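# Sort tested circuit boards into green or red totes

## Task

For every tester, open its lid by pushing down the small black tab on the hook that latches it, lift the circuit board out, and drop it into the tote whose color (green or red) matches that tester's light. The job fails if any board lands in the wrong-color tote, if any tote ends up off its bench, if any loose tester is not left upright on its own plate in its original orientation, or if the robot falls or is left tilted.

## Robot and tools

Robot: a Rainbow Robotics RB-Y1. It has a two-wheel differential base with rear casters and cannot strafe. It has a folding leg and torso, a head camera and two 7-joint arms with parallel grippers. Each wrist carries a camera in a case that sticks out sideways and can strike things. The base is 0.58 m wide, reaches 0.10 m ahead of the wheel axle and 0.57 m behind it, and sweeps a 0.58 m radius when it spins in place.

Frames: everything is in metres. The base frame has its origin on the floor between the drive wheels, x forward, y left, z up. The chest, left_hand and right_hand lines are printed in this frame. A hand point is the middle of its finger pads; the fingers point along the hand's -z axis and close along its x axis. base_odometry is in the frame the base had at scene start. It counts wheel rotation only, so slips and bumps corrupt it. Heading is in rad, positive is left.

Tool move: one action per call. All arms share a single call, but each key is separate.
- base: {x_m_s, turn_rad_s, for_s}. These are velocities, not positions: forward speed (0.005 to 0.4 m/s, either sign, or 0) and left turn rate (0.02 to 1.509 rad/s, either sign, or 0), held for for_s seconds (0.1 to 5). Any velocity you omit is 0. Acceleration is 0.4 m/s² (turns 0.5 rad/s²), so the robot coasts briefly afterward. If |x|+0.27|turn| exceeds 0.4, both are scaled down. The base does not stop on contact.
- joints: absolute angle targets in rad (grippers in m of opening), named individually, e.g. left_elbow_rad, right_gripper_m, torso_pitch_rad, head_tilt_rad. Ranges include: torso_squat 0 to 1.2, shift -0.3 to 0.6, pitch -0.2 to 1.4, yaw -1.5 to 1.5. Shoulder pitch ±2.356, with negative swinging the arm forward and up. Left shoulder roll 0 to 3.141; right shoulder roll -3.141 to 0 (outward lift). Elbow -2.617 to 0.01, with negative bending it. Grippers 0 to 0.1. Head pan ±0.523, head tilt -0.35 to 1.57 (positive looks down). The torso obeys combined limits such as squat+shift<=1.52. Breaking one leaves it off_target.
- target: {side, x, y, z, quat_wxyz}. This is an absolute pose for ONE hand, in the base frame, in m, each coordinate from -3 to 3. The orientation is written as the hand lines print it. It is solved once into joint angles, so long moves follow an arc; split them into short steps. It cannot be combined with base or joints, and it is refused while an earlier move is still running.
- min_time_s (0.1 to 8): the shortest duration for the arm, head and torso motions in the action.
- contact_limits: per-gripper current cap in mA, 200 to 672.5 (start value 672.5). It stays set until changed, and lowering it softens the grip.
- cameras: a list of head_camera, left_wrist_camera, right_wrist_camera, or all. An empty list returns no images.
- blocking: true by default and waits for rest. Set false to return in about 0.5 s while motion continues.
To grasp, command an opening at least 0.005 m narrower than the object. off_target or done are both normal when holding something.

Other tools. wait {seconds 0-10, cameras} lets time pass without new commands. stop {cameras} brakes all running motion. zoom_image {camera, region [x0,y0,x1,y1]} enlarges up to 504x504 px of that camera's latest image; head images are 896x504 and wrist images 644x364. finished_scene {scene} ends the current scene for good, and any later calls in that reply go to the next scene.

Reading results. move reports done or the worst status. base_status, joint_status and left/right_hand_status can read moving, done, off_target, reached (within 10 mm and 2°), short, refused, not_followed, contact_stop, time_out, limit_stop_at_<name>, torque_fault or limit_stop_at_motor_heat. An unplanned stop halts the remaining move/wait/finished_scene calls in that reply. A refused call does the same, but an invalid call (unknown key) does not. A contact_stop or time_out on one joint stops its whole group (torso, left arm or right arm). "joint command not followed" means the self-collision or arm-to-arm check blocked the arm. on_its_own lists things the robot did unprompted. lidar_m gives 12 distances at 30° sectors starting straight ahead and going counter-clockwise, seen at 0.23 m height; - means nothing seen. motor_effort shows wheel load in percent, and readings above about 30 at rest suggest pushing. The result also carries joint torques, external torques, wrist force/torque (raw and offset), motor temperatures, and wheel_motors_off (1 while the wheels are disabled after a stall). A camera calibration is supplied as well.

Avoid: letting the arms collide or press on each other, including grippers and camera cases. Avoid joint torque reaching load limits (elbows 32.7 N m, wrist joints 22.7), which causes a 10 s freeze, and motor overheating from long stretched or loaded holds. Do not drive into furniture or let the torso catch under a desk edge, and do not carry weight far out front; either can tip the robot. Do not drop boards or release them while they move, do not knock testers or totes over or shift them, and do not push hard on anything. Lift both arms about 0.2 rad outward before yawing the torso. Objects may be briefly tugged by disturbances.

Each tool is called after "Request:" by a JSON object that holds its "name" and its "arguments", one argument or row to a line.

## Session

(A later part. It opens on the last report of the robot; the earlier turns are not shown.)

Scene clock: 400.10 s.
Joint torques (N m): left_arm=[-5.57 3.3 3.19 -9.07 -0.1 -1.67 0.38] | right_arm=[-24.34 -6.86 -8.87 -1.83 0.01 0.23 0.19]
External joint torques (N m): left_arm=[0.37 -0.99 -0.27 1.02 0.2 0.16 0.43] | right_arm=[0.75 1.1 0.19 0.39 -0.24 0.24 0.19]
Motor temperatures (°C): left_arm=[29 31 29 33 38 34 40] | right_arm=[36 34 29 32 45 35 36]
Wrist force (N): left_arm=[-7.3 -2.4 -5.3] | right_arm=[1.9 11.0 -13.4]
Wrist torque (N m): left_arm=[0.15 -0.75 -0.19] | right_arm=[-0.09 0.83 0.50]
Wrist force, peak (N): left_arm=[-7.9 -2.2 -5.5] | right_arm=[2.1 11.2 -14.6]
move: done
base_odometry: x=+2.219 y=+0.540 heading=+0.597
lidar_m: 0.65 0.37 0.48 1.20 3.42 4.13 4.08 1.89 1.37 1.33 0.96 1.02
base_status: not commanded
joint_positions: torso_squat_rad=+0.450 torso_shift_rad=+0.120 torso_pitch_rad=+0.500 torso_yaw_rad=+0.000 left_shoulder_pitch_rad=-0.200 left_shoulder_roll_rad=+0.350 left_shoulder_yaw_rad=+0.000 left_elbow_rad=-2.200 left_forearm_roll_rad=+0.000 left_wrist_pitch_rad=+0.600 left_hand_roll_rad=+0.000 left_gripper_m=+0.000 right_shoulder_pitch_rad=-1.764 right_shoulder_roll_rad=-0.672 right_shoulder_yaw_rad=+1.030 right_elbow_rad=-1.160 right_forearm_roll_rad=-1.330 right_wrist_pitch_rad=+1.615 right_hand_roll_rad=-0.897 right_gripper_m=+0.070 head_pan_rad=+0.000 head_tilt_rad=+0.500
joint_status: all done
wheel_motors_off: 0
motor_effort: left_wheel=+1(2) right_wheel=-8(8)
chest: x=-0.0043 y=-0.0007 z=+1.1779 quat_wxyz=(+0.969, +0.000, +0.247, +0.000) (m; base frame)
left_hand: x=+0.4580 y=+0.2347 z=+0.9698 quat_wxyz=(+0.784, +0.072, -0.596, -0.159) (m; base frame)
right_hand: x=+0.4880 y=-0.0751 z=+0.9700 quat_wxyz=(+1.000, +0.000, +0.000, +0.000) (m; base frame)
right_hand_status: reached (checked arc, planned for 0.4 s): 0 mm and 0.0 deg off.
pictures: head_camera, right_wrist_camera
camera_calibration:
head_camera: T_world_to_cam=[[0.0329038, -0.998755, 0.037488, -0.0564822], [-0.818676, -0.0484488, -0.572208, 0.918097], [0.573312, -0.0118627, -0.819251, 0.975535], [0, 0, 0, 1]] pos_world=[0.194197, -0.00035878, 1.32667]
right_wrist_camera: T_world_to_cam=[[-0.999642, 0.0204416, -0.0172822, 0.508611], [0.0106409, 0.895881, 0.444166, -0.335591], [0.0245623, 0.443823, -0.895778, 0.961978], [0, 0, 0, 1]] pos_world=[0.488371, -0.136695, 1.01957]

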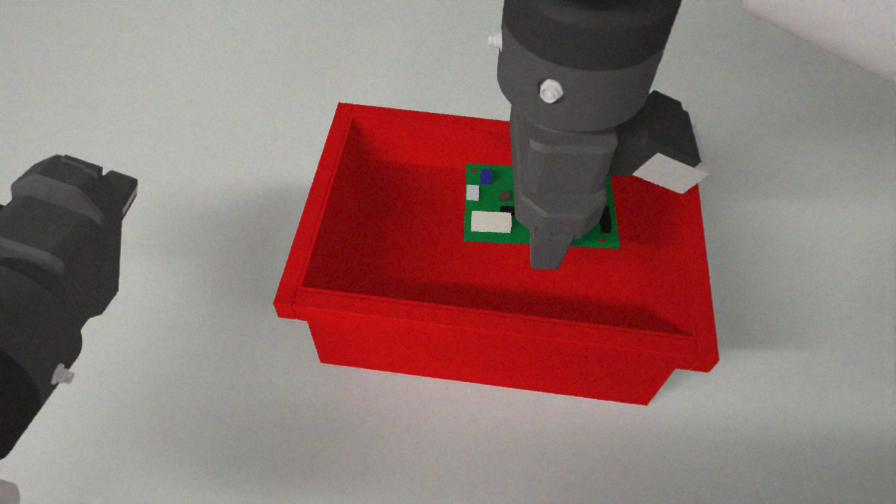

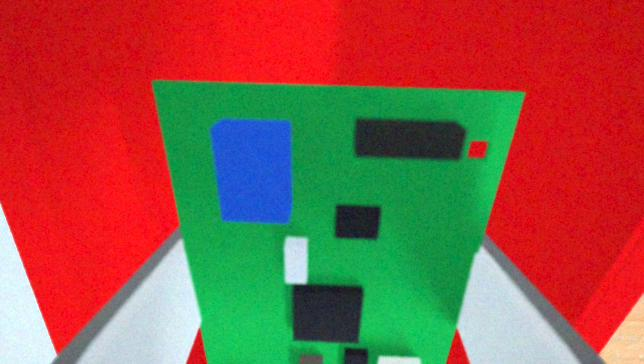

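Request:
{"name": "move", "arguments": {
  "target": {"side":"right","x":0.488,"y":-0.075,"z":0.93,"quat_wxyz":[1,0,0,0]},
  "cameras": []
}}

Request:
{"name": "move", "arguments": {
  "target": {"side":"right","x":0.488,"y":-0.075,"z":0.905,"quat_wxyz":[1,0,0,0]},
  "min_time_s": 1,
  "cameras": ["right_wrist_camera"]
}}

Scene clock: 405.83 s.
Joint torques (N m): left_arm=[-5.7 3.49 3.24 -8.97 -0.09 -1.57 0.41] | right_arm=[-24.1 -6.48 -8.54 -1.68 0.21 0.1 0.11]
External joint torques (N m): left_arm=[0.24 -0.8 -0.22 1.12 0.2 0.26 0.46] | right_arm=[0.88 1.31 0.21 0.77 -0.04 0.11 0.11]
Motor temperatures (°C): left_arm=[29 31 29 33 38 34 40] | right_arm=[36 34 29 32 45 35 36]
Wrist force (N): left_arm=[-7.4 -2.3 -5.2] | right_arm=[2.4 10.4 -13.8]
Wrist torque (N m): left_arm=[0.13 -0.74 -0.18] | right_arm=[0.00 0.86 0.50]
Wrist force, peak (N): left_arm=[-7.9 -2.3 -5.3] | right_arm=[2.0 10.9 -15.7]
move: done
base_odometry: x=+2.219 y=+0.540 heading=+0.597
lidar_m: 0.65 0.38 0.48 1.20 3.43 4.12 4.07 1.89 1.38 1.33 0.96 1.02
base_status: not commanded
joint_positions: torso_squat_rad=+0.450 torso_shift_rad=+0.120 torso_pitch_rad=+0.500 torso_yaw_rad=+0.000 left_shoulder_pitch_rad=-0.200 left_shoulder_roll_rad=+0.350 left_shoulder_yaw_rad=+0.000 left_elbow_rad=-2.200 left_forearm_roll_rad=+0.000 left_wrist_pitch_rad=+0.600 left_hand_roll_rad=+0.000 left_gripper_m=+0.000 right_shoulder_pitch_rad=-1.706 right_shoulder_roll_rad=-0.637 right_shoulder_yaw_rad=+1.060 right_elbow_rad=-1.115 right_forearm_roll_rad=-1.289 right_wrist_pitch_rad=+1.536 right_hand_roll_rad=-0.875 right_gripper_m=+0.070 head_pan_rad=+0.000 head_tilt_rad=+0.500
joint_status: all done
wheel_motors_off: 0
motor_effort: left_wheel=+1(3) right_wheel=-7(8)
chest: x=-0.0043 y=-0.0007 z=+1.1779 quat_wxyz=(+0.969, +0.000, +0.247, +0.000) (m; base frame)
left_hand: x=+0.4580 y=+0.2347 z=+0.9698 quat_wxyz=(+0.784, +0.072, -0.596, -0.159) (m; base frame)
right_hand: x=+0.4879 y=-0.0751 z=+0.9301 quat_wxyz=(+1.000, +0.000, +0.000, +0.000) (m; base frame)
right_hand_status: reached (checked arc, planned for 0.3 s): 0 mm and 0.1 deg off.
pictures: none
No camera images: "cameras" was empty.

Scene clock: 407.17 s.
Joint torques (N m): left_arm=[-5.51 3.24 3.31 -8.94 -0.19 -1.67 0.44] | right_arm=[-21.78 -5.21 -6.82 -1.42 0.32 -0.25 0.36]
External joint torques (N m): left_arm=[0.43 -1.05 -0.16 1.15 0.11 0.16 0.49] | right_arm=[3.15 2.44 1.6 1.13 0.07 -0.23 0.36]
Motor temperatures (°C): left_arm=[29 31 29 33 38 34 40] | right_arm=[36 34 29 32 45 35 36]
Wrist force (N): left_arm=[-7.5 -2.4 -5.1] | right_arm=[2.4 11.0 -13.5]
Wrist torque (N m): left_arm=[0.15 -0.77 -0.18] | right_arm=[-0.08 0.86 0.50]
Wrist force, peak (N): left_arm=[-7.9 -2.7 -5.4] | right_arm=[2.5 11.2 -13.7]
move: done
base_odometry: x=+2.219 y=+0.540 heading=+0.597
lidar_m: 0.65 0.38 0.48 1.20 3.43 4.13 4.07 1.90 1.38 1.33 0.97 1.02
base_status: not commanded
joint_positions: torso_squat_rad=+0.450 torso_shift_rad=+0.120 torso_pitch_rad=+0.500 torso_yaw_rad=+0.000 left_shoulder_pitch_rad=-0.200 left_shoulder_roll_rad=+0.350 left_shoulder_yaw_rad=+0.000 left_elbow_rad=-2.200 left_forearm_roll_rad=+0.000 left_wrist_pitch_rad=+0.600 left_hand_roll_rad=+0.000 left_gripper_m=+0.000 right_shoulder_pitch_rad=-1.675 right_shoulder_roll_rad=-0.606 right_shoulder_yaw_rad=+1.077 right_elbow_rad=-1.067 right_forearm_roll_rad=-1.267 right_wrist_pitch_rad=+1.486 right_hand_roll_rad=-0.853 right_gripper_m=+0.070 head_pan_rad=+0.000 head_tilt_rad=+0.500
joint_status: all done
wheel_motors_off: 0
motor_effort: left_wheel=+2(2) right_wheel=-8(8)
chest: x=-0.0043 y=-0.0007 z=+1.1779 quat_wxyz=(+0.969, +0.000, +0.247, +0.000) (m; base frame)
left_hand: x=+0.4580 y=+0.2347 z=+0.9698 quat_wxyz=(+0.784, +0.072, -0.596, -0.159) (m; base frame)
right_hand: x=+0.4883 y=-0.0750 z=+0.9055 quat_wxyz=(+1.000, +0.000, -0.001, +0.000) (m; base frame)
right_hand_status: reached (checked arc, planned for 1.0 s): 1 mm and 0.1 deg off.
pictures: right_wrist_camera
camera_calibration:
right_wrist_camera: T_world_to_cam=[[-0.999626, 0.0205644, -0.0180438, 0.508422], [0.0104058, 0.895761, 0.444414, -0.307049], [0.025302, 0.44406, -0.89564, 0.90365], [0, 0, 0, 1]] pos_world=[0.488562, -0.136688, 0.954975]

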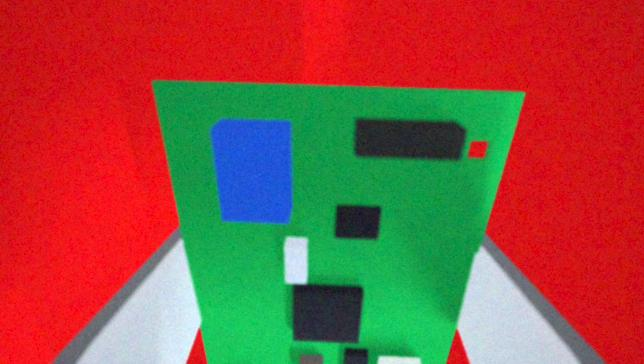

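Request:
{"name": "move", "arguments": {
  "target": {"side":"right","x":0.488,"y":-0.075,"z":0.88,"quat_wxyz":[1,0,0,0]},
  "min_time_s": 1.2,
  "cameras": []
}}

Request:
{"name": "move", "arguments": {
  "target": {"side":"right","x":0.488,"y":-0.075,"z":0.86,"quat_wxyz":[1,0,0,0]},
  "min_time_s": 1,
  "cameras": ["right_wrist_camera"]
}}

Scene clock: 416.23 s.
Joint torques (N m): left_arm=[-5.63 3.52 3.25 -8.96 -0.16 -1.64 0.51] | right_arm=[-21.58 -4.74 -6.5 -1.42 0.35 -0.35 0.38]
External joint torques (N m): left_arm=[0.31 -0.77 -0.21 1.13 0.13 0.19 0.56] | right_arm=[3.29 2.72 1.48 1.22 0.1 -0.33 0.38]
Motor temperatures (°C): left_arm=[29 31 29 33 38 34 40] | right_arm=[36 34 29 32 45 35 36]
Wrist force (N): left_arm=[-7.5 -2.5 -5.1] | right_arm=[2.0 11.1 -13.1]
Wrist torque (N m): left_arm=[0.17 -0.78 -0.19] | right_arm=[-0.12 0.81 0.49]
Wrist force, peak (N): left_arm=[-7.6 -2.3 -5.5] | right_arm=[2.1 11.1 -13.8]
move: done
base_odometry: x=+2.219 y=+0.540 heading=+0.597
lidar_m: 0.66 0.38 0.48 1.20 3.42 4.12 4.07 1.89 1.39 1.32 0.97 1.02
base_status: not commanded
joint_positions: torso_squat_rad=+0.450 torso_shift_rad=+0.120 torso_pitch_rad=+0.500 torso_yaw_rad=+0.000 left_shoulder_pitch_rad=-0.200 left_shoulder_roll_rad=+0.350 left_shoulder_yaw_rad=+0.000 left_elbow_rad=-2.200 left_forearm_roll_rad=+0.000 left_wrist_pitch_rad=+0.600 left_hand_roll_rad=+0.000 left_gripper_m=+0.000 right_shoulder_pitch_rad=-1.646 right_shoulder_roll_rad=-0.571 right_shoulder_yaw_rad=+1.094 right_elbow_rad=-1.007 right_forearm_roll_rad=-1.245 right_wrist_pitch_rad=+1.433 right_hand_roll_rad=-0.826 right_gripper_m=+0.070 head_pan_rad=+0.000 head_tilt_rad=+0.500
joint_status: all done
wheel_motors_off: 0
motor_effort: left_wheel=+2(3) right_wheel=-6(8)
chest: x=-0.0043 y=-0.0007 z=+1.1779 quat_wxyz=(+0.969, +0.000, +0.247, +0.000) (m; base frame)
left_hand: x=+0.4580 y=+0.2347 z=+0.9698 quat_wxyz=(+0.784, +0.072, -0.596, -0.159) (m; base frame)
right_hand: x=+0.4883 y=-0.0750 z=+0.8805 quat_wxyz=(+1.000, +0.000, -0.001, +0.000) (m; base frame)
right_hand_status: reached (checked arc, planned for 1.2 s): 1 mm and 0.1 deg off.
pictures: none
No camera images: "cameras" was empty.

Scene clock: 417.57 s.
Joint torques (N m): left_arm=[-5.47 3.11 3.15 -8.91 -0.22 -1.69 0.39] | right_arm=[-21.25 -5.02 -6.11 -1.47 0.33 -0.32 0.33]
External joint torques (N m): left_arm=[0.47 -1.18 -0.32 1.18 0.07 0.14 0.44] | right_arm=[3.57 2.25 1.42 1.2 0.08 -0.31 0.33]
Motor temperatures (°C): left_arm=[29 31 29 33 38 34 40] | right_arm=[36 34 29 32 45 35 36]
Wrist force (N): left_arm=[-7.2 -2.4 -5.0] | right_arm=[2.0 11.1 -13.6]
Wrist torque (N m): left_arm=[0.16 -0.74 -0.20] | right_arm=[-0.11 0.80 0.51]
Wrist force, peak (N): left_arm=[-7.8 -2.4 -5.1] | right_arm=[2.3 11.1 -13.8]
move: done
base_odometry: x=+2.219 y=+0.540 heading=+0.597
lidar_m: 0.65 0.38 0.48 1.19 3.44 4.13 4.06 1.88 1.38 1.32 0.98 1.02
base_status: not commanded
joint_positions: torso_squat_rad=+0.450 torso_shift_rad=+0.120 torso_pitch_rad=+0.500 torso_yaw_rad=+0.000 left_shoulder_pitch_rad=-0.200 left_shoulder_roll_rad=+0.350 left_shoulder_yaw_rad=+0.000 left_elbow_rad=-2.200 left_forearm_roll_rad=+0.000 left_wrist_pitch_rad=+0.600 left_hand_roll_rad=+0.000 left_gripper_m=+0.000 right_shoulder_pitch_rad=-1.625 right_shoulder_roll_rad=-0.537 right_shoulder_yaw_rad=+1.106 right_elbow_rad=-0.946 right_forearm_roll_rad=-1.231 right_wrist_pitch_rad=+1.389 right_hand_roll_rad=-0.798 right_gripper_m=+0.070 head_pan_rad=+0.000 head_tilt_rad=+0.500
joint_status: all done
wheel_motors_off: 0
motor_effort: left_wheel=+2(3) right_wheel=-6(8)
chest: x=-0.0043 y=-0.0007 z=+1.1779 quat_wxyz=(+0.969, +0.000, +0.247, +0.000) (m; base frame)
left_hand: x=+0.4580 y=+0.2347 z=+0.9698 quat_wxyz=(+0.784, +0.072, -0.596, -0.159) (m; base frame)
right_hand: x=+0.4883 y=-0.0750 z=+0.8605 quat_wxyz=(+1.000, +0.000, -0.001, +0.000) (m; base frame)
right_hand_status: reached (checked arc, planned for 1.0 s): 1 mm and 0.1 deg off.
pictures: right_wrist_camera
camera_calibration:
right_wrist_camera: T_world_to_cam=[[-0.999625, 0.0205678, -0.0180579, 0.507654], [0.0104022, 0.895754, 0.444427, -0.287073], [0.0253164, 0.444073, -0.895633, 0.863314], [0, 0, 0, 1]] pos_world=[0.488594, -0.136668, 0.909962]

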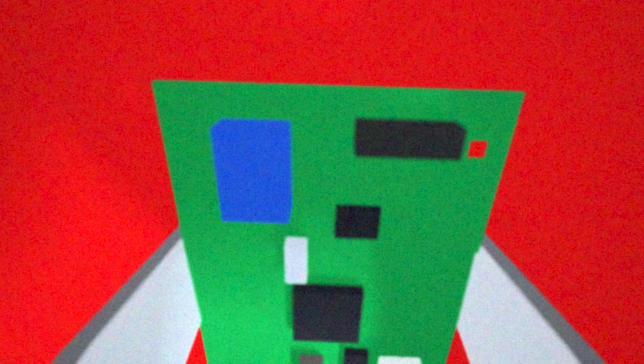

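Request:
{"name": "move", "arguments": {
  "target": {"side":"right","x":0.488,"y":-0.075,"z":0.84,"quat_wxyz":[1,0,0,0]},
  "min_time_s": 1,
  "cameras": ["right_wrist_camera"]
}}

Scene clock: 422.77 s.
Joint torques (N m): left_arm=[-5.66 3.38 3.14 -8.95 -0.22 -1.67 0.47] | right_arm=[23.58 8.87 13.4 8.2 8.18 -18.95 -0.74]
External joint torques (N m): left_arm=[0.41 -0.93 -0.34 1.13 0.08 0.17 0.51] | right_arm=[48.56 16.06 20.45 10.82 7.91 -18.9 -0.74]
Motor temperatures (°C): left_arm=[29 31 29 33 38 34 40] | right_arm=[36 34 29 32 45 36 36]
Wrist force (N): left_arm=[-7.5 -2.4 -4.9] | right_arm=[-44.7 -13.9 157.8]
Wrist torque (N m): left_arm=[0.15 -0.77 -0.18] | right_arm=[-0.77 9.12 1.53]
Wrist force, peak (N): left_arm=[-7.8 -2.2 -5.3] | right_arm=[-45.5 -13.9 161.1]
move: short
base_odometry: x=+2.219 y=+0.540 heading=+0.597
lidar_m: 0.64 0.38 0.49 1.19 3.43 4.13 4.08 1.89 1.39 1.33 0.97 1.03
base_status: not commanded
joint_positions: torso_squat_rad=+0.451 torso_shift_rad=+0.117 torso_pitch_rad=+0.493 torso_yaw_rad=-0.001 left_shoulder_pitch_rad=-0.200 left_shoulder_roll_rad=+0.350 left_shoulder_yaw_rad=+0.000 left_elbow_rad=-2.200 left_forearm_roll_rad=+0.000 left_wrist_pitch_rad=+0.600 left_hand_roll_rad=+0.000 left_gripper_m=+0.000 right_shoulder_pitch_rad=-1.618 right_shoulder_roll_rad=-0.500 right_shoulder_yaw_rad=+1.111 right_elbow_rad=-0.875 right_forearm_roll_rad=-1.221 right_wrist_pitch_rad=+1.349 right_hand_roll_rad=-0.764 right_gripper_m=+0.070 head_pan_rad=+0.000 head_tilt_rad=+0.500
joint_status: all done
wheel_motors_off: 0
motor_effort: left_wheel=+1(2) right_wheel=+6(8)
chest: x=-0.0079 y=-0.0007 z=+1.1788 quat_wxyz=(+0.970, +0.000, +0.244, +0.000) (m; base frame)
left_hand: x=+0.4559 y=+0.2344 z=+0.9738 quat_wxyz=(+0.782, +0.072, -0.599, -0.159) (m; base frame)
right_hand: x=+0.4907 y=-0.0738 z=+0.8514 quat_wxyz=(+1.000, +0.002, -0.008, +0.000) (m; base frame)
right_hand_status: short (checked arc, planned for 1.0 s): 12 mm and 0.9 deg off.
pictures: right_wrist_camera
camera_calibration:
right_wrist_camera: T_world_to_cam=[[-0.999246, 0.0205731, -0.032932, 0.522395], [0.00365736, 0.894203, 0.447647, -0.283684], [0.0386574, 0.447189, -0.893604, 0.846567], [0, 0, 0, 1]] pos_world=[0.490312, -0.135651, 0.900689]

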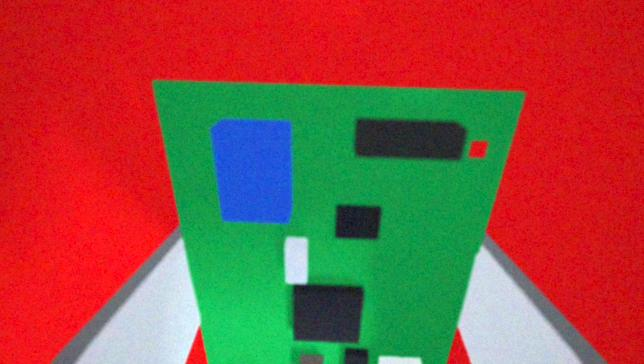

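Contact; raise a bit then release.

Request:
{"name": "move", "arguments": {
  "target": {"side":"right","x":0.488,"y":-0.075,"z":0.854,"quat_wxyz":[1,0,0,0]},
  "cameras": []
}}

Request:
{"name": "move", "arguments": {
  "joints": {"right_gripper_m":0.09},
  "cameras": []
}}

Request:
{"name": "move", "arguments": {
  "target": {"side":"right","x":0.488,"y":-0.09,"z":0.95,"quat_wxyz":[1,0,0,0]},
  "min_time_s": 0.8,
  "cameras": ["right_wrist_camera"]
}}

Request:
{"name": "move", "arguments": {
  "target": {"side":"right","x":0.46,"y":-0.13,"z":1.1,"quat_wxyz":[1,0,0,0]},
  "cameras": ["head_camera"]
}}

Request:
{"name": "move", "arguments": {
  "base": {"x_m_s":-0.35,"for_s":2.2},
  "joints": {"torso_pitch_rad":0.2,"torso_squat_rad":0.4,"right_gripper_m":0.06,"head_tilt_rad":0.45,"right_shoulder_pitch_rad":-0.3,"right_shoulder_roll_rad":-0.5,"right_shoulder_yaw_rad":0,"right_elbow_rad":-2.1,"right_forearm_roll_rad":0,"right_wrist_pitch_rad":0.6,"right_hand_roll_rad":0},
  "cameras": []
}}

Scene clock: 433.93 s.
Joint torques (N m): left_arm=[-5.73 3.41 3.14 -9.13 -0.09 -1.66 0.36] | right_arm=[1.17 0.83 3.4 2.53 2.83 -5.85 -0.53]
External joint torques (N m): left_arm=[0.27 -0.89 -0.32 0.96 0.21 0.18 0.4] | right_arm=[26.19 8.05 10.46 5.16 2.58 -5.91 -0.53]
Motor temperatures (°C): left_arm=[29 31 29 33 38 34 40] | right_arm=[36 34 29 32 47 43 36]
Wrist force (N): left_arm=[-7.3 -2.2 -4.9] | right_arm=[-10.0 3.4 61.8]
Wrist torque (N m): left_arm=[0.13 -0.77 -0.19] | right_arm=[-0.22 4.18 0.81]
Wrist force, peak (N): left_arm=[-7.8 -2.3 -6.0] | right_arm=[-45.3 -13.9 159.7]
move: done
base_odometry: x=+2.219 y=+0.540 heading=+0.597
lidar_m: 0.64 0.38 0.48 1.20 3.43 4.12 4.08 1.89 1.38 1.33 0.96 1.03
base_status: not commanded
joint_positions: torso_squat_rad=+0.450 torso_shift_rad=+0.119 torso_pitch_rad=+0.497 torso_yaw_rad=+0.000 left_shoulder_pitch_rad=-0.200 left_shoulder_roll_rad=+0.350 left_shoulder_yaw_rad=+0.000 left_elbow_rad=-2.200 left_forearm_roll_rad=+0.000 left_wrist_pitch_rad=+0.600 left_hand_roll_rad=+0.000 left_gripper_m=+0.000 right_shoulder_pitch_rad=-1.628 right_shoulder_roll_rad=-0.504 right_shoulder_yaw_rad=+1.106 right_elbow_rad=-0.876 right_forearm_roll_rad=-1.232 right_wrist_pitch_rad=+1.369 right_hand_roll_rad=-0.760 right_gripper_m=+0.070 head_pan_rad=+0.000 head_tilt_rad=+0.500
joint_status: all done
wheel_motors_off: 0
motor_effort: left_wheel=+0(11) right_wheel=-1(11)
chest: x=-0.0058 y=-0.0007 z=+1.1783 quat_wxyz=(+0.969, +0.000, +0.246, +0.000) (m; base frame)
left_hand: x=+0.4571 y=+0.2346 z=+0.9716 quat_wxyz=(+0.783, +0.072, -0.597, -0.159) (m; base frame)
right_hand: x=+0.4913 y=-0.0737 z=+0.8553 quat_wxyz=(+1.000, +0.001, -0.001, +0.000) (m; base frame)
right_hand_status: reached (checked arc, planned for 0.1 s): 4 mm and 0.2 deg off.
pictures: none
No camera images: "cameras" was empty.

Scene clock: 434.63 s.
Joint torques (N m): left_arm=[-5.76 3.48 3.13 -9.17 -0.15 -1.63 0.44] | right_arm=[7.72 3.51 5.16 0.39 -1.54 1.1 -0.48]
External joint torques (N m): left_arm=[0.22 -0.81 -0.34 0.92 0.14 0.2 0.48] | right_arm=[32.76 10.74 12.22 3.02 -1.79 1.13 -0.48]
Motor temperatures (°C): left_arm=[29 31 29 33 38 34 40] | right_arm=[36 34 29 32 47 43 36]
Wrist force (N): left_arm=[-7.3 -2.2 -5.1] | right_arm=[22.9 8.8 51.9]
Wrist torque (N m): left_arm=[0.12 -0.76 -0.18] | right_arm=[-0.07 3.35 0.61]
Wrist force, peak (N): left_arm=[-7.7 -2.7 -5.0] | right_arm=[24.7 8.1 54.3]
move: done
base_odometry: x=+2.219 y=+0.540 heading=+0.597
lidar_m: 0.65 0.37 0.49 1.20 3.42 4.12 4.07 1.89 1.38 1.33 0.98 1.02
base_status: not commanded
joint_positions: torso_squat_rad=+0.450 torso_shift_rad=+0.119 torso_pitch_rad=+0.497 torso_yaw_rad=+0.000 left_shoulder_pitch_rad=-0.200 left_shoulder_roll_rad=+0.350 left_shoulder_yaw_rad=+0.000 left_elbow_rad=-2.200 left_forearm_roll_rad=+0.000 left_wrist_pitch_rad=+0.600 left_hand_roll_rad=+0.000 left_gripper_m=+0.000 right_shoulder_pitch_rad=-1.630 right_shoulder_roll_rad=-0.505 right_shoulder_yaw_rad=+1.105 right_elbow_rad=-0.876 right_forearm_roll_rad=-1.231 right_wrist_pitch_rad=+1.368 right_hand_roll_rad=-0.760 right_gripper_m=+0.090 head_pan_rad=+0.000 head_tilt_rad=+0.500
joint_status: all done
wheel_motors_off: 0
motor_effort: left_wheel=-1(3) right_wheel=-5(8)
chest: x=-0.0054 y=-0.0006 z=+1.1782 quat_wxyz=(+0.969, +0.000, +0.246, +0.000) (m; base frame)
left_hand: x=+0.4574 y=+0.2347 z=+0.9712 quat_wxyz=(+0.783, +0.072, -0.597, -0.159) (m; base frame)
right_hand: x=+0.4928 y=-0.0736 z=+0.8557 quat_wxyz=(+1.000, +0.002, -0.003, +0.000) (m; base frame)
pictures: none
No camera images: "cameras" was empty.

Scene clock: 435.77 s.
Joint torques (N m): left_arm=[-5.49 3.25 2.99 -9.15 -0.13 -1.66 0.43] | right_arm=[-22.62 -7.13 -8.99 -2.08 -0.24 -0.15 -0.11]
External joint torques (N m): left_arm=[0.45 -1.04 -0.48 0.94 0.16 0.17 0.48] | right_arm=[2.22 1.01 0.06 0.22 -0.48 -0.15 -0.11]
Motor temperatures (°C): left_arm=[29 31 29 33 38 34 40] | right_arm=[36 34 29 32 47 43 36]
Wrist force (N): left_arm=[-7.6 -2.3 -5.2] | right_arm=[2.2 10.9 -13.2]
Wrist torque (N m): left_arm=[0.16 -0.78 -0.18] | right_arm=[-0.07 0.85 0.52]
Wrist force, peak (N): left_arm=[-7.9 -2.5 -5.4] | right_arm=[23.1 8.9 50.2]
move: done
base_odometry: x=+2.219 y=+0.540 heading=+0.597
lidar_m: 0.65 0.38 0.48 1.21 3.43 4.12 4.07 1.89 1.38 1.33 0.97 1.02
base_status: not commanded
joint_positions: torso_squat_rad=+0.450 torso_shift_rad=+0.120 torso_pitch_rad=+0.500 torso_yaw_rad=+0.000 left_shoulder_pitch_rad=-0.200 left_shoulder_roll_rad=+0.350 left_shoulder_yaw_rad=+0.000 left_elbow_rad=-2.200 left_forearm_roll_rad=+0.000 left_wrist_pitch_rad=+0.600 left_hand_roll_rad=+0.000 left_gripper_m=+0.000 right_shoulder_pitch_rad=-1.716 right_shoulder_roll_rad=-0.694 right_shoulder_yaw_rad=+1.041 right_elbow_rad=-1.163 right_forearm_roll_rad=-1.316 right_wrist_pitch_rad=+1.574 right_hand_roll_rad=-0.868 right_gripper_m=+0.090 head_pan_rad=+0.000 head_tilt_rad=+0.500
joint_status: all done
wheel_motors_off: 0
motor_effort: left_wheel=+1(3) right_wheel=-5(6)
chest: x=-0.0043 y=-0.0007 z=+1.1779 quat_wxyz=(+0.969, +0.000, +0.247, +0.000) (m; base frame)
left_hand: x=+0.4580 y=+0.2347 z=+0.9698 quat_wxyz=(+0.784, +0.072, -0.596, -0.159) (m; base frame)
right_hand: x=+0.4887 y=-0.0900 z=+0.9487 quat_wxyz=(+1.000, +0.000, +0.001, +0.000) (m; base frame)
right_hand_status: reached (checked arc, planned for 0.8 s): 1 mm and 0.2 deg off.
pictures: right_wrist_camera
camera_calibration:
right_wrist_camera: T_world_to_cam=[[-0.999699, 0.0200124, -0.0142049, 0.5063], [0.011631, 0.896042, 0.443817, -0.312839], [0.02161, 0.443518, -0.896005, 0.95111], [0, 0, 0, 1]] pos_world=[0.489233, -0.15165, 0.998235]

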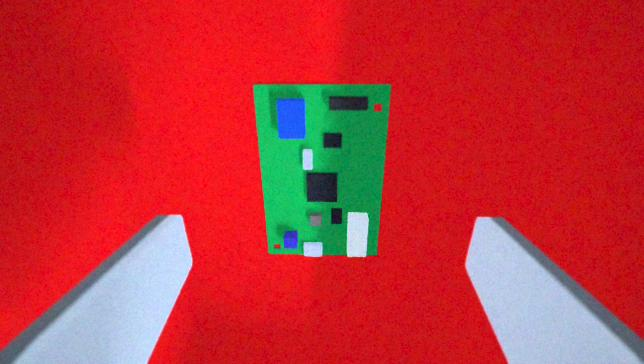

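Scene clock: 436.90 s.
Joint torques (N m): left_arm=[-5.55 3.44 3.06 -8.97 -0.13 -1.64 0.44] | right_arm=[-19.85 -6.02 -8.79 -0.87 0.24 -0.36 -0.06]
External joint torques (N m): left_arm=[0.39 -0.86 -0.41 1.12 0.16 0.19 0.49] | right_arm=[3.26 2.19 1.1 0.03 0 -0.36 -0.06]
Motor temperatures (°C): left_arm=[29 31 29 33 38 34 40] | right_arm=[36 34 29 32 47 42 36]
Wrist force (N): left_arm=[-7.2 -2.4 -4.9] | right_arm=[2.3 11.1 -12.8]
Wrist torque (N m): left_arm=[0.17 -0.75 -0.19] | right_arm=[-0.10 0.86 0.53]
Wrist force, peak (N): left_arm=[-8.0 -2.3 -5.0] | right_arm=[2.2 11.1 -15.0]
move: done
base_odometry: x=+2.219 y=+0.540 heading=+0.597
lidar_m: 0.65 0.38 0.49 1.21 3.42 4.12 4.07 1.89 1.38 1.33 0.97 1.02
base_status: not commanded
joint_positions: torso_squat_rad=+0.450 torso_shift_rad=+0.120 torso_pitch_rad=+0.500 torso_yaw_rad=+0.000 left_shoulder_pitch_rad=-0.200 left_shoulder_roll_rad=+0.350 left_shoulder_yaw_rad=+0.000 left_elbow_rad=-2.200 left_forearm_roll_rad=+0.000 left_wrist_pitch_rad=+0.600 left_hand_roll_rad=+0.000 left_gripper_m=+0.000 right_shoulder_pitch_rad=-1.883 right_shoulder_roll_rad=-0.938 right_shoulder_yaw_rad=+0.897 right_elbow_rad=-1.425 right_forearm_roll_rad=-1.522 right_wrist_pitch_rad=+1.871 right_hand_roll_rad=-0.967 right_gripper_m=+0.090 head_pan_rad=+0.000 head_tilt_rad=+0.500
joint_status: all done
wheel_motors_off: 0
motor_effort: left_wheel=+2(3) right_wheel=-6(6)
chest: x=-0.0043 y=-0.0007 z=+1.1779 quat_wxyz=(+0.969, +0.000, +0.247, +0.000) (m; base frame)
left_hand: x=+0.4580 y=+0.2347 z=+0.9698 quat_wxyz=(+0.784, +0.072, -0.596, -0.159) (m; base frame)
right_hand: x=+0.4602 y=-0.1301 z=+1.1004 quat_wxyz=(+1.000, +0.000, +0.000, +0.000) (m; base frame)
right_hand_status: reached (checked arc, planned for 0.6 s): 0 mm and 0.0 deg off.
pictures: head_camera
camera_calibration:
head_camera: T_world_to_cam=[[0.0328806, -0.998754, 0.037531, -0.0565194], [-0.818627, -0.0484555, -0.572278, 0.918165], [0.573383, -0.0119071, -0.819201, 0.9755], [0, 0, 0, 1]] pos_world=[0.194158, -0.000343531, 1.3267]

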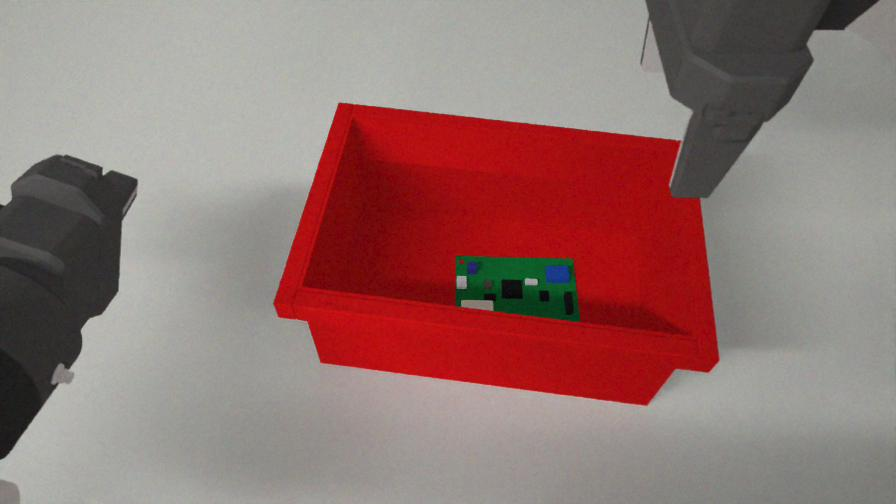

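Scene clock: 440.53 s.
Joint torques (N m): left_arm=[-9.88 3.93 3.62 -8.21 -0.18 -1.66 0.41] | right_arm=[-12.24 -6.2 -5.62 -7.99 0.13 -1.73 -0.25]
External joint torques (N m): left_arm=[0.56 -0.86 -0.21 1.01 0.15 0.2 0.46] | right_arm=[0.54 2.06 0.14 1 -0.6 0.11 -0.29]
Motor temperatures (°C): left_arm=[29 31 29 33 38 34 40] | right_arm=[36 34 29 32 46 41 36]
Wrist force (N): left_arm=[-7.8 -2.6 -3.4] | right_arm=[-3.3 13.8 -6.8]
Wrist torque (N m): left_arm=[0.17 -0.80 -0.15] | right_arm=[-0.31 0.52 0.50]
Wrist force, peak (N): left_arm=[-7.6 -2.5 -5.6] | right_arm=[1.5 10.9 -13.5]
move: done
base_odometry: x=+1.582 y=+0.107 heading=+0.597
lidar_m: 1.12 1.15 1.57 3.26 3.42 3.40 3.30 1.90 1.38 1.33 1.38 1.42
base_status: done (sent for 2.2 of 2.2 s)
joint_positions: torso_squat_rad=+0.400 torso_shift_rad=+0.120 torso_pitch_rad=+0.200 torso_yaw_rad=+0.000 left_shoulder_pitch_rad=-0.200 left_shoulder_roll_rad=+0.350 left_shoulder_yaw_rad=+0.000 left_elbow_rad=-2.200 left_forearm_roll_rad=+0.000 left_wrist_pitch_rad=+0.600 left_hand_roll_rad=+0.000 left_gripper_m=+0.000 right_shoulder_pitch_rad=-0.300 right_shoulder_roll_rad=-0.500 right_shoulder_yaw_rad=+0.000 right_elbow_rad=-2.100 right_forearm_roll_rad=+0.000 right_wrist_pitch_rad=+0.600 right_hand_roll_rad=+0.000 right_gripper_m=+0.060 head_pan_rad=+0.000 head_tilt_rad=+0.450
joint_status: all done
wheel_motors_off: 0
motor_effort: left_wheel=+0(24) right_wheel=+4(31)
chest: x=-0.0894 y=-0.0007 z=+1.2239 quat_wxyz=(+0.995, +0.000, +0.100, +0.000) (m; base frame)
left_hand: x=+0.4138 y=+0.2345 z=+1.1617 quat_wxyz=(+0.686, +0.095, -0.706, -0.147) (m; base frame)
right_hand: x=+0.4427 y=-0.2586 z=+1.1767 quat_wxyz=(+0.673, -0.150, -0.698, +0.193) (m; base frame)
pictures: none
No camera images: "cameras" was empty.

Request:
{"name": "move", "arguments": {
  "base": {"turn_rad_s":-0.95,"for_s":3.156},
  "cameras": ["head_camera"]
}}

Request:
{"name": "move", "arguments": {
  "base": {"x_m_s":0.38,"for_s":5},
  "joints": {"head_tilt_rad":0.4},
  "cameras": ["head_camera"]
}}

Scene clock: 453.70 s.
Joint torques (N m): left_arm=[-9.88 3.94 3.48 -8.27 -0.17 -1.7 0.43] | right_arm=[-12.45 -5.97 -5.63 -7.98 0.13 -1.7 -0.27]
External joint torques (N m): left_arm=[0.56 -0.85 -0.34 0.95 0.16 0.16 0.48] | right_arm=[0.33 2.29 0.13 1.01 -0.59 0.13 -0.32]
Motor temperatures (°C): left_arm=[29 31 29 33 38 34 40] | right_arm=[36 34 29 32 46 39 36]
Wrist force (N): left_arm=[-8.0 -2.4 -3.1] | right_arm=[-3.3 13.7 -6.8]
Wrist torque (N m): left_arm=[0.14 -0.81 -0.16] | right_arm=[-0.30 0.53 0.48]
Wrist force, peak (N): left_arm=[-8.2 -2.5 -3.4] | right_arm=[-3.8 14.0 -7.1]
move: done
base_odometry: x=+1.582 y=+0.107 heading=-2.411
lidar_m: 3.30 1.66 1.34 1.32 1.41 1.62 1.12 1.22 2.53 3.29 3.60 3.33
base_status: done (sent for 3.17 of 3.17 s)
joint_positions: torso_squat_rad=+0.400 torso_shift_rad=+0.120 torso_pitch_rad=+0.200 torso_yaw_rad=+0.000 left_shoulder_pitch_rad=-0.200 left_shoulder_roll_rad=+0.350 left_shoulder_yaw_rad=+0.000 left_elbow_rad=-2.200 left_forearm_roll_rad=+0.000 left_wrist_pitch_rad=+0.600 left_hand_roll_rad=+0.000 left_gripper_m=+0.000 right_shoulder_pitch_rad=-0.300 right_shoulder_roll_rad=-0.500 right_shoulder_yaw_rad=+0.000 right_elbow_rad=-2.100 right_forearm_roll_rad=+0.000 right_wrist_pitch_rad=+0.600 right_hand_roll_rad=+0.000 right_gripper_m=+0.060 head_pan_rad=+0.000 head_tilt_rad=+0.450
joint_status: not commanded
wheel_motors_off: 0
motor_effort: left_wheel=+2(27) right_wheel=+3(24)
chest: x=-0.0894 y=-0.0007 z=+1.2239 quat_wxyz=(+0.995, +0.000, +0.100, +0.000) (m; base frame)
left_hand: x=+0.4138 y=+0.2345 z=+1.1617 quat_wxyz=(+0.686, +0.095, -0.706, -0.147) (m; base frame)
right_hand: x=+0.4427 y=-0.2586 z=+1.1767 quat_wxyz=(+0.673, -0.150, -0.698, +0.193) (m; base frame)
pictures: head_camera
camera_calibration:
head_camera: T_world_to_cam=[[0.0177911, -0.998761, 0.0464732, -0.0678255], [-0.572855, -0.0482775, -0.818234, 1.20105], [0.819464, -0.0120651, -0.573004, 0.773149], [0, 0, 0, 1]] pos_world=[0.0556633, -0.000429848, 1.42891]

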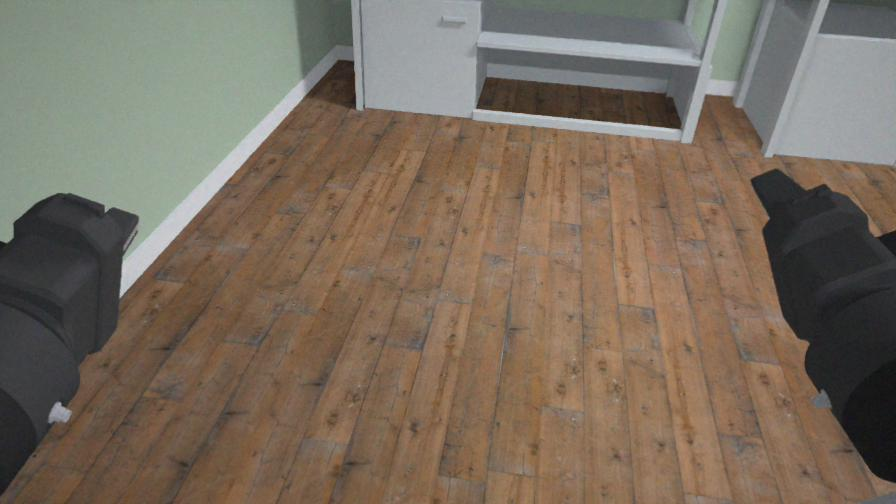

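Scene clock: 460.10 s.
Joint torques (N m): left_arm=[-9.77 3.83 3.52 -8.22 -0.16 -1.74 0.29] | right_arm=[-12.06 -6.11 -5.86 -7.78 0.28 -1.7 -0.25]
External joint torques (N m): left_arm=[0.67 -0.95 -0.31 1 0.17 0.12 0.34] | right_arm=[0.71 2.16 -0.1 1.2 -0.44 0.14 -0.3]
Motor temperatures (°C): left_arm=[29 31 29 33 38 34 40] | right_arm=[36 34 29 32 46 38 36]
Wrist force (N): left_arm=[-7.6 -2.5 -3.2] | right_arm=[-3.4 13.5 -7.1]
Wrist torque (N m): left_arm=[0.16 -0.76 -0.15] | right_arm=[-0.28 0.54 0.49]
Wrist force, peak (N): left_arm=[-8.1 -2.6 -3.6] | right_arm=[-3.7 14.1 -7.1]
move: done
base_odometry: x=+0.166 y=-1.160 heading=-2.411
lidar_m: 1.40 1.33 1.06 1.06 1.15 1.77 3.03 3.29 3.62 3.47 1.72 1.70
base_status: done (sent for 5 of 5 s)
joint_positions: torso_squat_rad=+0.400 torso_shift_rad=+0.120 torso_pitch_rad=+0.200 torso_yaw_rad=+0.000 left_shoulder_pitch_rad=-0.200 left_shoulder_roll_rad=+0.350 left_shoulder_yaw_rad=+0.000 left_elbow_rad=-2.200 left_forearm_roll_rad=+0.000 left_wrist_pitch_rad=+0.600 left_hand_roll_rad=+0.000 left_gripper_m=+0.000 right_shoulder_pitch_rad=-0.300 right_shoulder_roll_rad=-0.500 right_shoulder_yaw_rad=+0.000 right_elbow_rad=-2.100 right_forearm_roll_rad=+0.000 right_wrist_pitch_rad=+0.600 right_hand_roll_rad=+0.000 right_gripper_m=+0.060 head_pan_rad=+0.000 head_tilt_rad=+0.400
joint_status: all done
wheel_motors_off: 0
motor_effort: left_wheel=-2(29) right_wheel=-1(27)
chest: x=-0.0894 y=-0.0007 z=+1.2239 quat_wxyz=(+0.995, +0.000, +0.100, +0.000) (m; base frame)
left_hand: x=+0.4138 y=+0.2345 z=+1.1617 quat_wxyz=(+0.686, +0.095, -0.706, -0.147) (m; base frame)
right_hand: x=+0.4427 y=-0.2586 z=+1.1767 quat_wxyz=(+0.673, -0.150, -0.698, +0.193) (m; base frame)
pictures: head_camera
camera_calibration:
head_camera: T_world_to_cam=[[0.0154046, -0.998762, 0.0473052, -0.0690709], [-0.531347, -0.0482547, -0.845779, 1.24124], [0.847014, -0.0121066, -0.531433, 0.715004], [0, 0, 0, 1]] pos_world=[0.0549729, -0.000433632, 1.43305]

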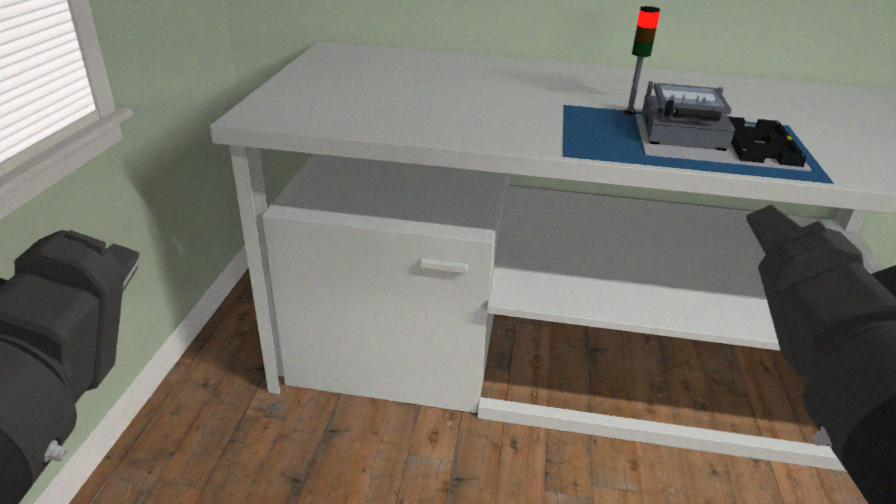

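Request:
{"name": "zoom_image", "arguments": {
  "camera": "head_camera",
  "region": [550, 0, 850, 190]
}}

Scaled by 1.680 from the camera's 896x504 image, which has a finer 1280x720 frame.

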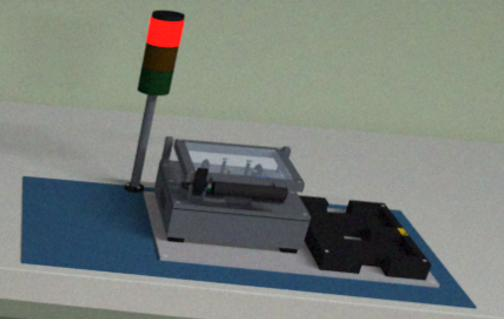

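Request:
{"name": "move", "arguments": {
  "base": {"turn_rad_s":-0.5,"for_s":1.012},
  "cameras": []
}}

Request:
{"name": "move", "arguments": {
  "base": {"x_m_s":0.36,"for_s":2.25},
  "joints": {"torso_squat_rad":0.35,"head_tilt_rad":0.55},
  "cameras": []
}}

Request:
{"name": "move", "arguments": {
  "base": {"turn_rad_s":0.5,"for_s":0.734},
  "cameras": ["head_camera"]
}}

Scene clock: 478.40 s.
Joint torques (N m): left_arm=[-9.81 3.63 3.53 -8.17 -0.21 -1.66 0.48] | right_arm=[-12.37 -6.19 -5.87 -7.76 0.19 -1.73 -0.37]
External joint torques (N m): left_arm=[0.63 -1.15 -0.3 1.05 0.12 0.2 0.53] | right_arm=[0.41 2.07 -0.1 1.23 -0.53 0.1 -0.42]
Motor temperatures (°C): left_arm=[29 31 29 33 38 34 40] | right_arm=[35 34 29 32 45 37 36]
Wrist force (N): left_arm=[-8.0 -2.4 -3.3] | right_arm=[-3.3 13.6 -7.0]
Wrist torque (N m): left_arm=[0.15 -0.81 -0.15] | right_arm=[-0.28 0.55 0.50]
Wrist force, peak (N): left_arm=[-8.2 -2.5 -3.3] | right_arm=[-3.4 14.1 -7.3]
move: done
base_odometry: x=+0.166 y=-1.160 heading=-2.911
lidar_m: 1.76 1.39 1.30 1.07 1.05 1.16 1.84 3.04 3.29 3.59 3.44 1.71
base_status: done (sent for 1 of 1 s)
joint_positions: torso_squat_rad=+0.400 torso_shift_rad=+0.120 torso_pitch_rad=+0.200 torso_yaw_rad=+0.000 left_shoulder_pitch_rad=-0.200 left_shoulder_roll_rad=+0.350 left_shoulder_yaw_rad=+0.000 left_elbow_rad=-2.200 left_forearm_roll_rad=+0.000 left_wrist_pitch_rad=+0.600 left_hand_roll_rad=+0.000 left_gripper_m=+0.000 right_shoulder_pitch_rad=-0.300 right_shoulder_roll_rad=-0.500 right_shoulder_yaw_rad=+0.000 right_elbow_rad=-2.100 right_forearm_roll_rad=+0.000 right_wrist_pitch_rad=+0.600 right_hand_roll_rad=+0.000 right_gripper_m=+0.060 head_pan_rad=+0.000 head_tilt_rad=+0.400
joint_status: not commanded
wheel_motors_off: 0
motor_effort: left_wheel=+2(25) right_wheel=+1(24)
chest: x=-0.0894 y=-0.0007 z=+1.2239 quat_wxyz=(+0.995, +0.000, +0.100, +0.000) (m; base frame)
left_hand: x=+0.4138 y=+0.2346 z=+1.1617 quat_wxyz=(+0.686, +0.095, -0.706, -0.147) (m; base frame)
right_hand: x=+0.4427 y=-0.2586 z=+1.1767 quat_wxyz=(+0.673, -0.150, -0.698, +0.193) (m; base frame)
pictures: none
No camera images: "cameras" was empty.

Scene clock: 481.87 s.
Joint torques (N m): left_arm=[-9.87 4.04 3.65 -8.15 -0.2 -1.74 0.45] | right_arm=[-12.29 -6.28 -5.78 -7.82 0.24 -1.69 -0.33]
External joint torques (N m): left_arm=[0.57 -0.75 -0.18 1.07 0.13 0.12 0.5] | right_arm=[0.48 1.98 -0.02 1.17 -0.48 0.14 -0.38]
Motor temperatures (°C): left_arm=[29 31 29 33 38 34 40] | right_arm=[35 34 29 32 45 37 36]
Wrist force (N): left_arm=[-7.4 -2.4 -3.3] | right_arm=[-3.1 13.4 -6.9]
Wrist torque (N m): left_arm=[0.17 -0.75 -0.17] | right_arm=[-0.28 0.55 0.47]
Wrist force, peak (N): left_arm=[-8.0 -2.7 -3.5] | right_arm=[-3.3 14.1 -7.1]
move: done
base_odometry: x=-0.628 y=-1.347 heading=-2.911
lidar_m: 1.29 0.88 0.73 1.11 1.34 1.48 2.33 3.77 4.06 3.31 1.40 0.93
base_status: done (sent for 2.27 of 2.27 s)
joint_positions: torso_squat_rad=+0.350 torso_shift_rad=+0.120 torso_pitch_rad=+0.200 torso_yaw_rad=+0.000 left_shoulder_pitch_rad=-0.200 left_shoulder_roll_rad=+0.350 left_shoulder_yaw_rad=+0.000 left_elbow_rad=-2.200 left_forearm_roll_rad=+0.000 left_wrist_pitch_rad=+0.600 left_hand_roll_rad=+0.000 left_gripper_m=+0.000 right_shoulder_pitch_rad=-0.300 right_shoulder_roll_rad=-0.500 right_shoulder_yaw_rad=+0.000 right_elbow_rad=-2.100 right_forearm_roll_rad=+0.000 right_wrist_pitch_rad=+0.600 right_hand_roll_rad=+0.000 right_gripper_m=+0.060 head_pan_rad=+0.000 head_tilt_rad=+0.550
joint_status: all done
wheel_motors_off: 0
motor_effort: left_wheel=-1(30) right_wheel=+0(27)
chest: x=-0.0878 y=-0.0007 z=+1.2366 quat_wxyz=(+0.995, +0.000, +0.100, +0.000) (m; base frame)
left_hand: x=+0.4154 y=+0.2345 z=+1.1743 quat_wxyz=(+0.686, +0.095, -0.706, -0.147) (m; base frame)
right_hand: x=+0.4443 y=-0.2586 z=+1.1894 quat_wxyz=(+0.673, -0.150, -0.698, +0.193) (m; base frame)
pictures: none
No camera images: "cameras" was empty.

Scene clock: 483.63 s.
Joint torques (N m): left_arm=[-9.9 3.84 3.58 -8.13 -0.16 -1.67 0.43] | right_arm=[-12.35 -6.1 -5.99 -7.87 0.21 -1.73 -0.27]
External joint torques (N m): left_arm=[0.54 -0.95 -0.25 1.09 0.17 0.19 0.48] | right_arm=[0.43 2.16 -0.23 1.11 -0.51 0.1 -0.32]
Motor temperatures (°C): left_arm=[29 31 29 33 38 34 40] | right_arm=[35 34 29 32 45 37 36]
Wrist force (N): left_arm=[-7.4 -2.3 -3.1] | right_arm=[-3.3 13.9 -6.9]
Wrist torque (N m): left_arm=[0.14 -0.74 -0.16] | right_arm=[-0.33 0.56 0.46]
Wrist force, peak (N): left_arm=[-8.0 -2.4 -3.6] | right_arm=[-3.4 14.1 -6.9]
move: done
base_odometry: x=-0.628 y=-1.347 heading=-2.643
lidar_m: 1.28 0.72 0.82 1.34 1.37 1.76 3.77 3.82 3.52 3.29 0.94 0.98
base_status: done (sent for 0.73 of 0.73 s)
joint_positions: torso_squat_rad=+0.350 torso_shift_rad=+0.120 torso_pitch_rad=+0.200 torso_yaw_rad=+0.000 left_shoulder_pitch_rad=-0.200 left_shoulder_roll_rad=+0.350 left_shoulder_yaw_rad=+0.000 left_elbow_rad=-2.200 left_forearm_roll_rad=+0.000 left_wrist_pitch_rad=+0.600 left_hand_roll_rad=+0.000 left_gripper_m=+0.000 right_shoulder_pitch_rad=-0.300 right_shoulder_roll_rad=-0.500 right_shoulder_yaw_rad=+0.000 right_elbow_rad=-2.100 right_forearm_roll_rad=+0.000 right_wrist_pitch_rad=+0.600 right_hand_roll_rad=+0.000 right_gripper_m=+0.060 head_pan_rad=+0.000 head_tilt_rad=+0.550
joint_status: not commanded
wheel_motors_off: 0
motor_effort: left_wheel=+1(24) right_wheel=+2(21)
chest: x=-0.0878 y=-0.0007 z=+1.2366 quat_wxyz=(+0.995, +0.000, +0.100, +0.000) (m; base frame)
left_hand: x=+0.4153 y=+0.2346 z=+1.1744 quat_wxyz=(+0.686, +0.095, -0.706, -0.147) (m; base frame)
right_hand: x=+0.4443 y=-0.2586 z=+1.1894 quat_wxyz=(+0.673, -0.150, -0.698, +0.193) (m; base frame)
pictures: head_camera
camera_calibration:
head_camera: T_world_to_cam=[[0.0224497, -0.998758, 0.0444824, -0.0654562], [-0.651733, -0.0483603, -0.756905, 1.12268], [0.758116, -0.0119984, -0.652009, 0.890335], [0, 0, 0, 1]] pos_world=[0.0581787, -0.00039934, 1.43318]

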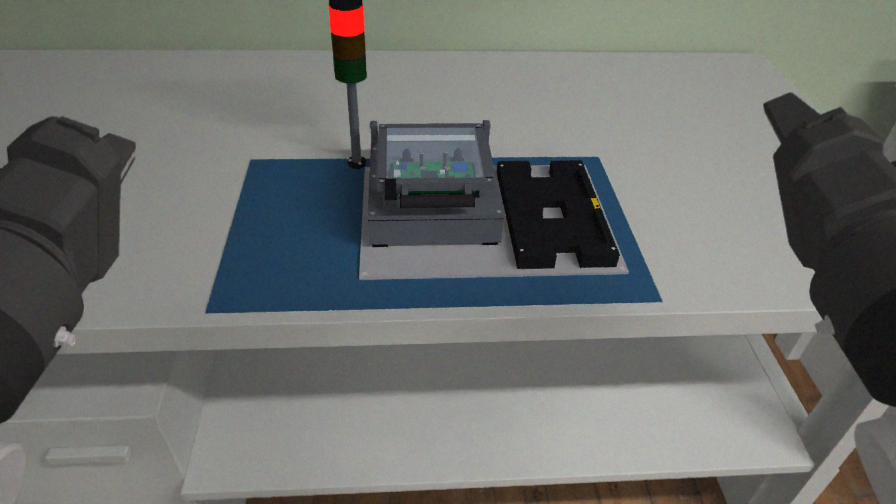

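Request:
{"name": "move", "arguments": {
  "base": {"turn_rad_s":0.3,"for_s":0.424},
  "cameras": []
}}

Request:
{"name": "move", "arguments": {
  "base": {"x_m_s":0.2,"for_s":1.967},
  "joints": {"head_tilt_rad":0.8},
  "cameras": []
}}

Request:
{"name": "move", "arguments": {
  "target": {"side":"right","x":0.33,"y":-0.15,"z":1.11,"quat_wxyz":[1,0,0,0]},
  "cameras": ["head_camera","right_wrist_camera"]
}}

Scene clock: 498.13 s.
Joint torques (N m): left_arm=[-9.86 3.76 3.49 -8.09 -0.21 -1.69 0.43] | right_arm=[-12.31 -6.09 -5.68 -7.96 0.12 -1.78 -0.23]
External joint torques (N m): left_arm=[0.58 -1.03 -0.33 1.13 0.12 0.17 0.47] | right_arm=[0.47 2.18 0.09 1.02 -0.61 0.06 -0.28]
Motor temperatures (°C): left_arm=[29 31 29 33 38 34 40] | right_arm=[35 34 28 32 45 36 36]
Wrist force (N): left_arm=[-7.6 -2.5 -3.5] | right_arm=[-3.1 13.7 -6.8]
Wrist torque (N m): left_arm=[0.17 -0.77 -0.18] | right_arm=[-0.32 0.55 0.46]
Wrist force, peak (N): left_arm=[-7.9 -2.7 -3.5] | right_arm=[-3.4 14.0 -6.9]
move: done
base_odometry: x=-0.628 y=-1.347 heading=-2.549
lidar_m: 1.28 0.73 0.91 1.34 1.39 1.92 3.76 3.91 3.42 2.93 0.95 1.09
base_status: done (sent for 0.43 of 0.43 s)
joint_positions: torso_squat_rad=+0.350 torso_shift_rad=+0.120 torso_pitch_rad=+0.200 torso_yaw_rad=+0.000 left_shoulder_pitch_rad=-0.200 left_shoulder_roll_rad=+0.350 left_shoulder_yaw_rad=+0.000 left_elbow_rad=-2.200 left_forearm_roll_rad=+0.000 left_wrist_pitch_rad=+0.600 left_hand_roll_rad=+0.000 left_gripper_m=+0.000 right_shoulder_pitch_rad=-0.300 right_shoulder_roll_rad=-0.500 right_shoulder_yaw_rad=+0.000 right_elbow_rad=-2.100 right_forearm_roll_rad=+0.000 right_wrist_pitch_rad=+0.600 right_hand_roll_rad=+0.000 right_gripper_m=+0.060 head_pan_rad=+0.000 head_tilt_rad=+0.550
joint_status: not commanded
wheel_motors_off: 0
motor_effort: left_wheel=+1(19) right_wheel=+3(21)
chest: x=-0.0878 y=-0.0007 z=+1.2366 quat_wxyz=(+0.995, +0.000, +0.100, +0.000) (m; base frame)
left_hand: x=+0.4153 y=+0.2346 z=+1.1744 quat_wxyz=(+0.686, +0.095, -0.706, -0.147) (m; base frame)
right_hand: x=+0.4443 y=-0.2586 z=+1.1894 quat_wxyz=(+0.673, -0.150, -0.698, +0.193) (m; base frame)
pictures: none
No camera images: "cameras" was empty.

Scene clock: 501.17 s.
Joint torques (N m): left_arm=[-9.75 3.84 3.54 -8.11 -0.18 -1.72 0.45] | right_arm=[-12.04 -6 -5.77 -7.73 0.22 -1.71 -0.26]
External joint torques (N m): left_arm=[0.68 -0.95 -0.28 1.11 0.16 0.14 0.49] | right_arm=[0.73 2.26 0 1.25 -0.5 0.13 -0.31]
Motor temperatures (°C): left_arm=[29 31 29 33 38 34 40] | right_arm=[35 34 28 32 45 36 36]
Wrist force (N): left_arm=[-7.4 -2.3 -3.3] | right_arm=[-3.2 13.5 -6.7]
Wrist torque (N m): left_arm=[0.14 -0.75 -0.16] | right_arm=[-0.28 0.54 0.48]
Wrist force, peak (N): left_arm=[-8.0 -2.5 -4.1] | right_arm=[-3.4 14.1 -7.1]
move: done
base_odometry: x=-0.954 y=-1.566 heading=-2.549
lidar_m: 0.89 0.51 0.43 0.95 1.40 1.92 4.16 4.27 3.41 0.79 0.76 0.92
base_status: done (sent for 1.97 of 1.97 s)
joint_positions: torso_squat_rad=+0.350 torso_shift_rad=+0.120 torso_pitch_rad=+0.200 torso_yaw_rad=+0.000 left_shoulder_pitch_rad=-0.200 left_shoulder_roll_rad=+0.350 left_shoulder_yaw_rad=+0.000 left_elbow_rad=-2.200 left_forearm_roll_rad=+0.000 left_wrist_pitch_rad=+0.600 left_hand_roll_rad=+0.000 left_gripper_m=+0.000 right_shoulder_pitch_rad=-0.300 right_shoulder_roll_rad=-0.500 right_shoulder_yaw_rad=+0.000 right_elbow_rad=-2.100 right_forearm_roll_rad=+0.000 right_wrist_pitch_rad=+0.600 right_hand_roll_rad=+0.000 right_gripper_m=+0.060 head_pan_rad=+0.000 head_tilt_rad=+0.800
joint_status: all done
wheel_motors_off: 0
motor_effort: left_wheel=+0(26) right_wheel=-2(29)
chest: x=-0.0879 y=-0.0007 z=+1.2366 quat_wxyz=(+0.995, +0.000, +0.100, +0.000) (m; base frame)
left_hand: x=+0.4153 y=+0.2346 z=+1.1744 quat_wxyz=(+0.686, +0.095, -0.706, -0.147) (m; base frame)
right_hand: x=+0.4443 y=-0.2586 z=+1.1894 quat_wxyz=(+0.673, -0.150, -0.698, +0.193) (m; base frame)
pictures: none
No camera images: "cameras" was empty.

Scene clock: 502.90 s.
Joint torques (N m): left_arm=[-9.68 3.86 3.72 -8.21 -0.18 -1.71 0.37] | right_arm=[-19.29 -7.88 -8.48 -1.69 0.34 -0.4 0.33]
External joint torques (N m): left_arm=[0.76 -0.93 -0.11 1.01 0.16 0.15 0.42] | right_arm=[2.33 0.94 1.36 0.8 0.11 -0.39 0.33]
Motor temperatures (°C): left_arm=[29 31 29 33 38 34 40] | right_arm=[35 34 28 32 45 36 36]
Wrist force (N): left_arm=[-7.9 -2.5 -3.3] | right_arm=[1.8 10.8 -13.0]
Wrist torque (N m): left_arm=[0.17 -0.78 -0.17] | right_arm=[-0.04 0.79 0.51]
Wrist force, peak (N): left_arm=[-8.0 -2.4 -3.4] | right_arm=[2.1 11.2 -13.1]
move: done
base_odometry: x=-0.954 y=-1.566 heading=-2.549
lidar_m: 0.88 0.52 0.43 0.94 1.39 1.92 4.15 4.28 3.41 0.80 0.76 0.92
base_status: not commanded
joint_positions: torso_squat_rad=+0.350 torso_shift_rad=+0.120 torso_pitch_rad=+0.200 torso_yaw_rad=+0.000 left_shoulder_pitch_rad=-0.200 left_shoulder_roll_rad=+0.350 left_shoulder_yaw_rad=+0.000 left_elbow_rad=-2.200 left_forearm_roll_rad=+0.000 left_wrist_pitch_rad=+0.600 left_hand_roll_rad=+0.000 left_gripper_m=+0.000 right_shoulder_pitch_rad=-1.293 right_shoulder_roll_rad=-0.828 right_shoulder_yaw_rad=+0.681 right_elbow_rad=-1.648 right_forearm_roll_rad=-1.336 right_wrist_pitch_rad=+1.919 right_hand_roll_rad=-1.005 right_gripper_m=+0.060 head_pan_rad=+0.000 head_tilt_rad=+0.800
joint_status: all done
wheel_motors_off: 0
motor_effort: left_wheel=+1(3) right_wheel=-1(3)
chest: x=-0.0879 y=-0.0007 z=+1.2366 quat_wxyz=(+0.995, +0.000, +0.100, +0.000) (m; base frame)
left_hand: x=+0.4153 y=+0.2345 z=+1.1744 quat_wxyz=(+0.686, +0.095, -0.706, -0.147) (m; base frame)
right_hand: x=+0.3302 y=-0.1507 z=+1.1109 quat_wxyz=(+1.000, +0.002, -0.004, -0.001) (m; base frame)
right_hand_status: reached (checked arc, planned for 1.3 s): 1 mm and 0.5 deg off.
pictures: head_camera, right_wrist_camera
camera_calibration:
head_camera: T_world_to_cam=[[0.0329677, -0.998753, 0.0374998, -0.0552078], [-0.818672, -0.0485079, -0.572209, 0.8544], [0.573314, -0.0118357, -0.81925, 1.12434], [0, 0, 0, 1]] pos_world=[0.0566918, -0.000386386, 1.41208]
right_wrist_camera: T_world_to_cam=[[-0.999417, 0.0232331, -0.0250191, 0.363755], [0.00958764, 0.894265, 0.447436, -0.332187], [0.032769, 0.446935, -0.893966, 1.12132], [0, 0, 0, 1]] pos_world=[0.329983, -0.212547, 1.16016]

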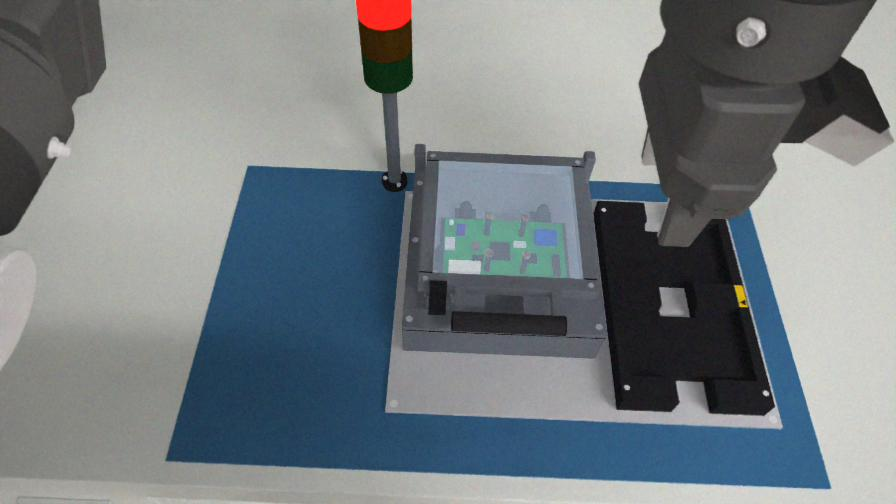

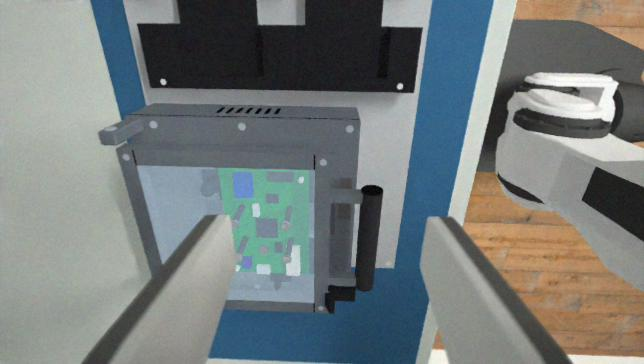

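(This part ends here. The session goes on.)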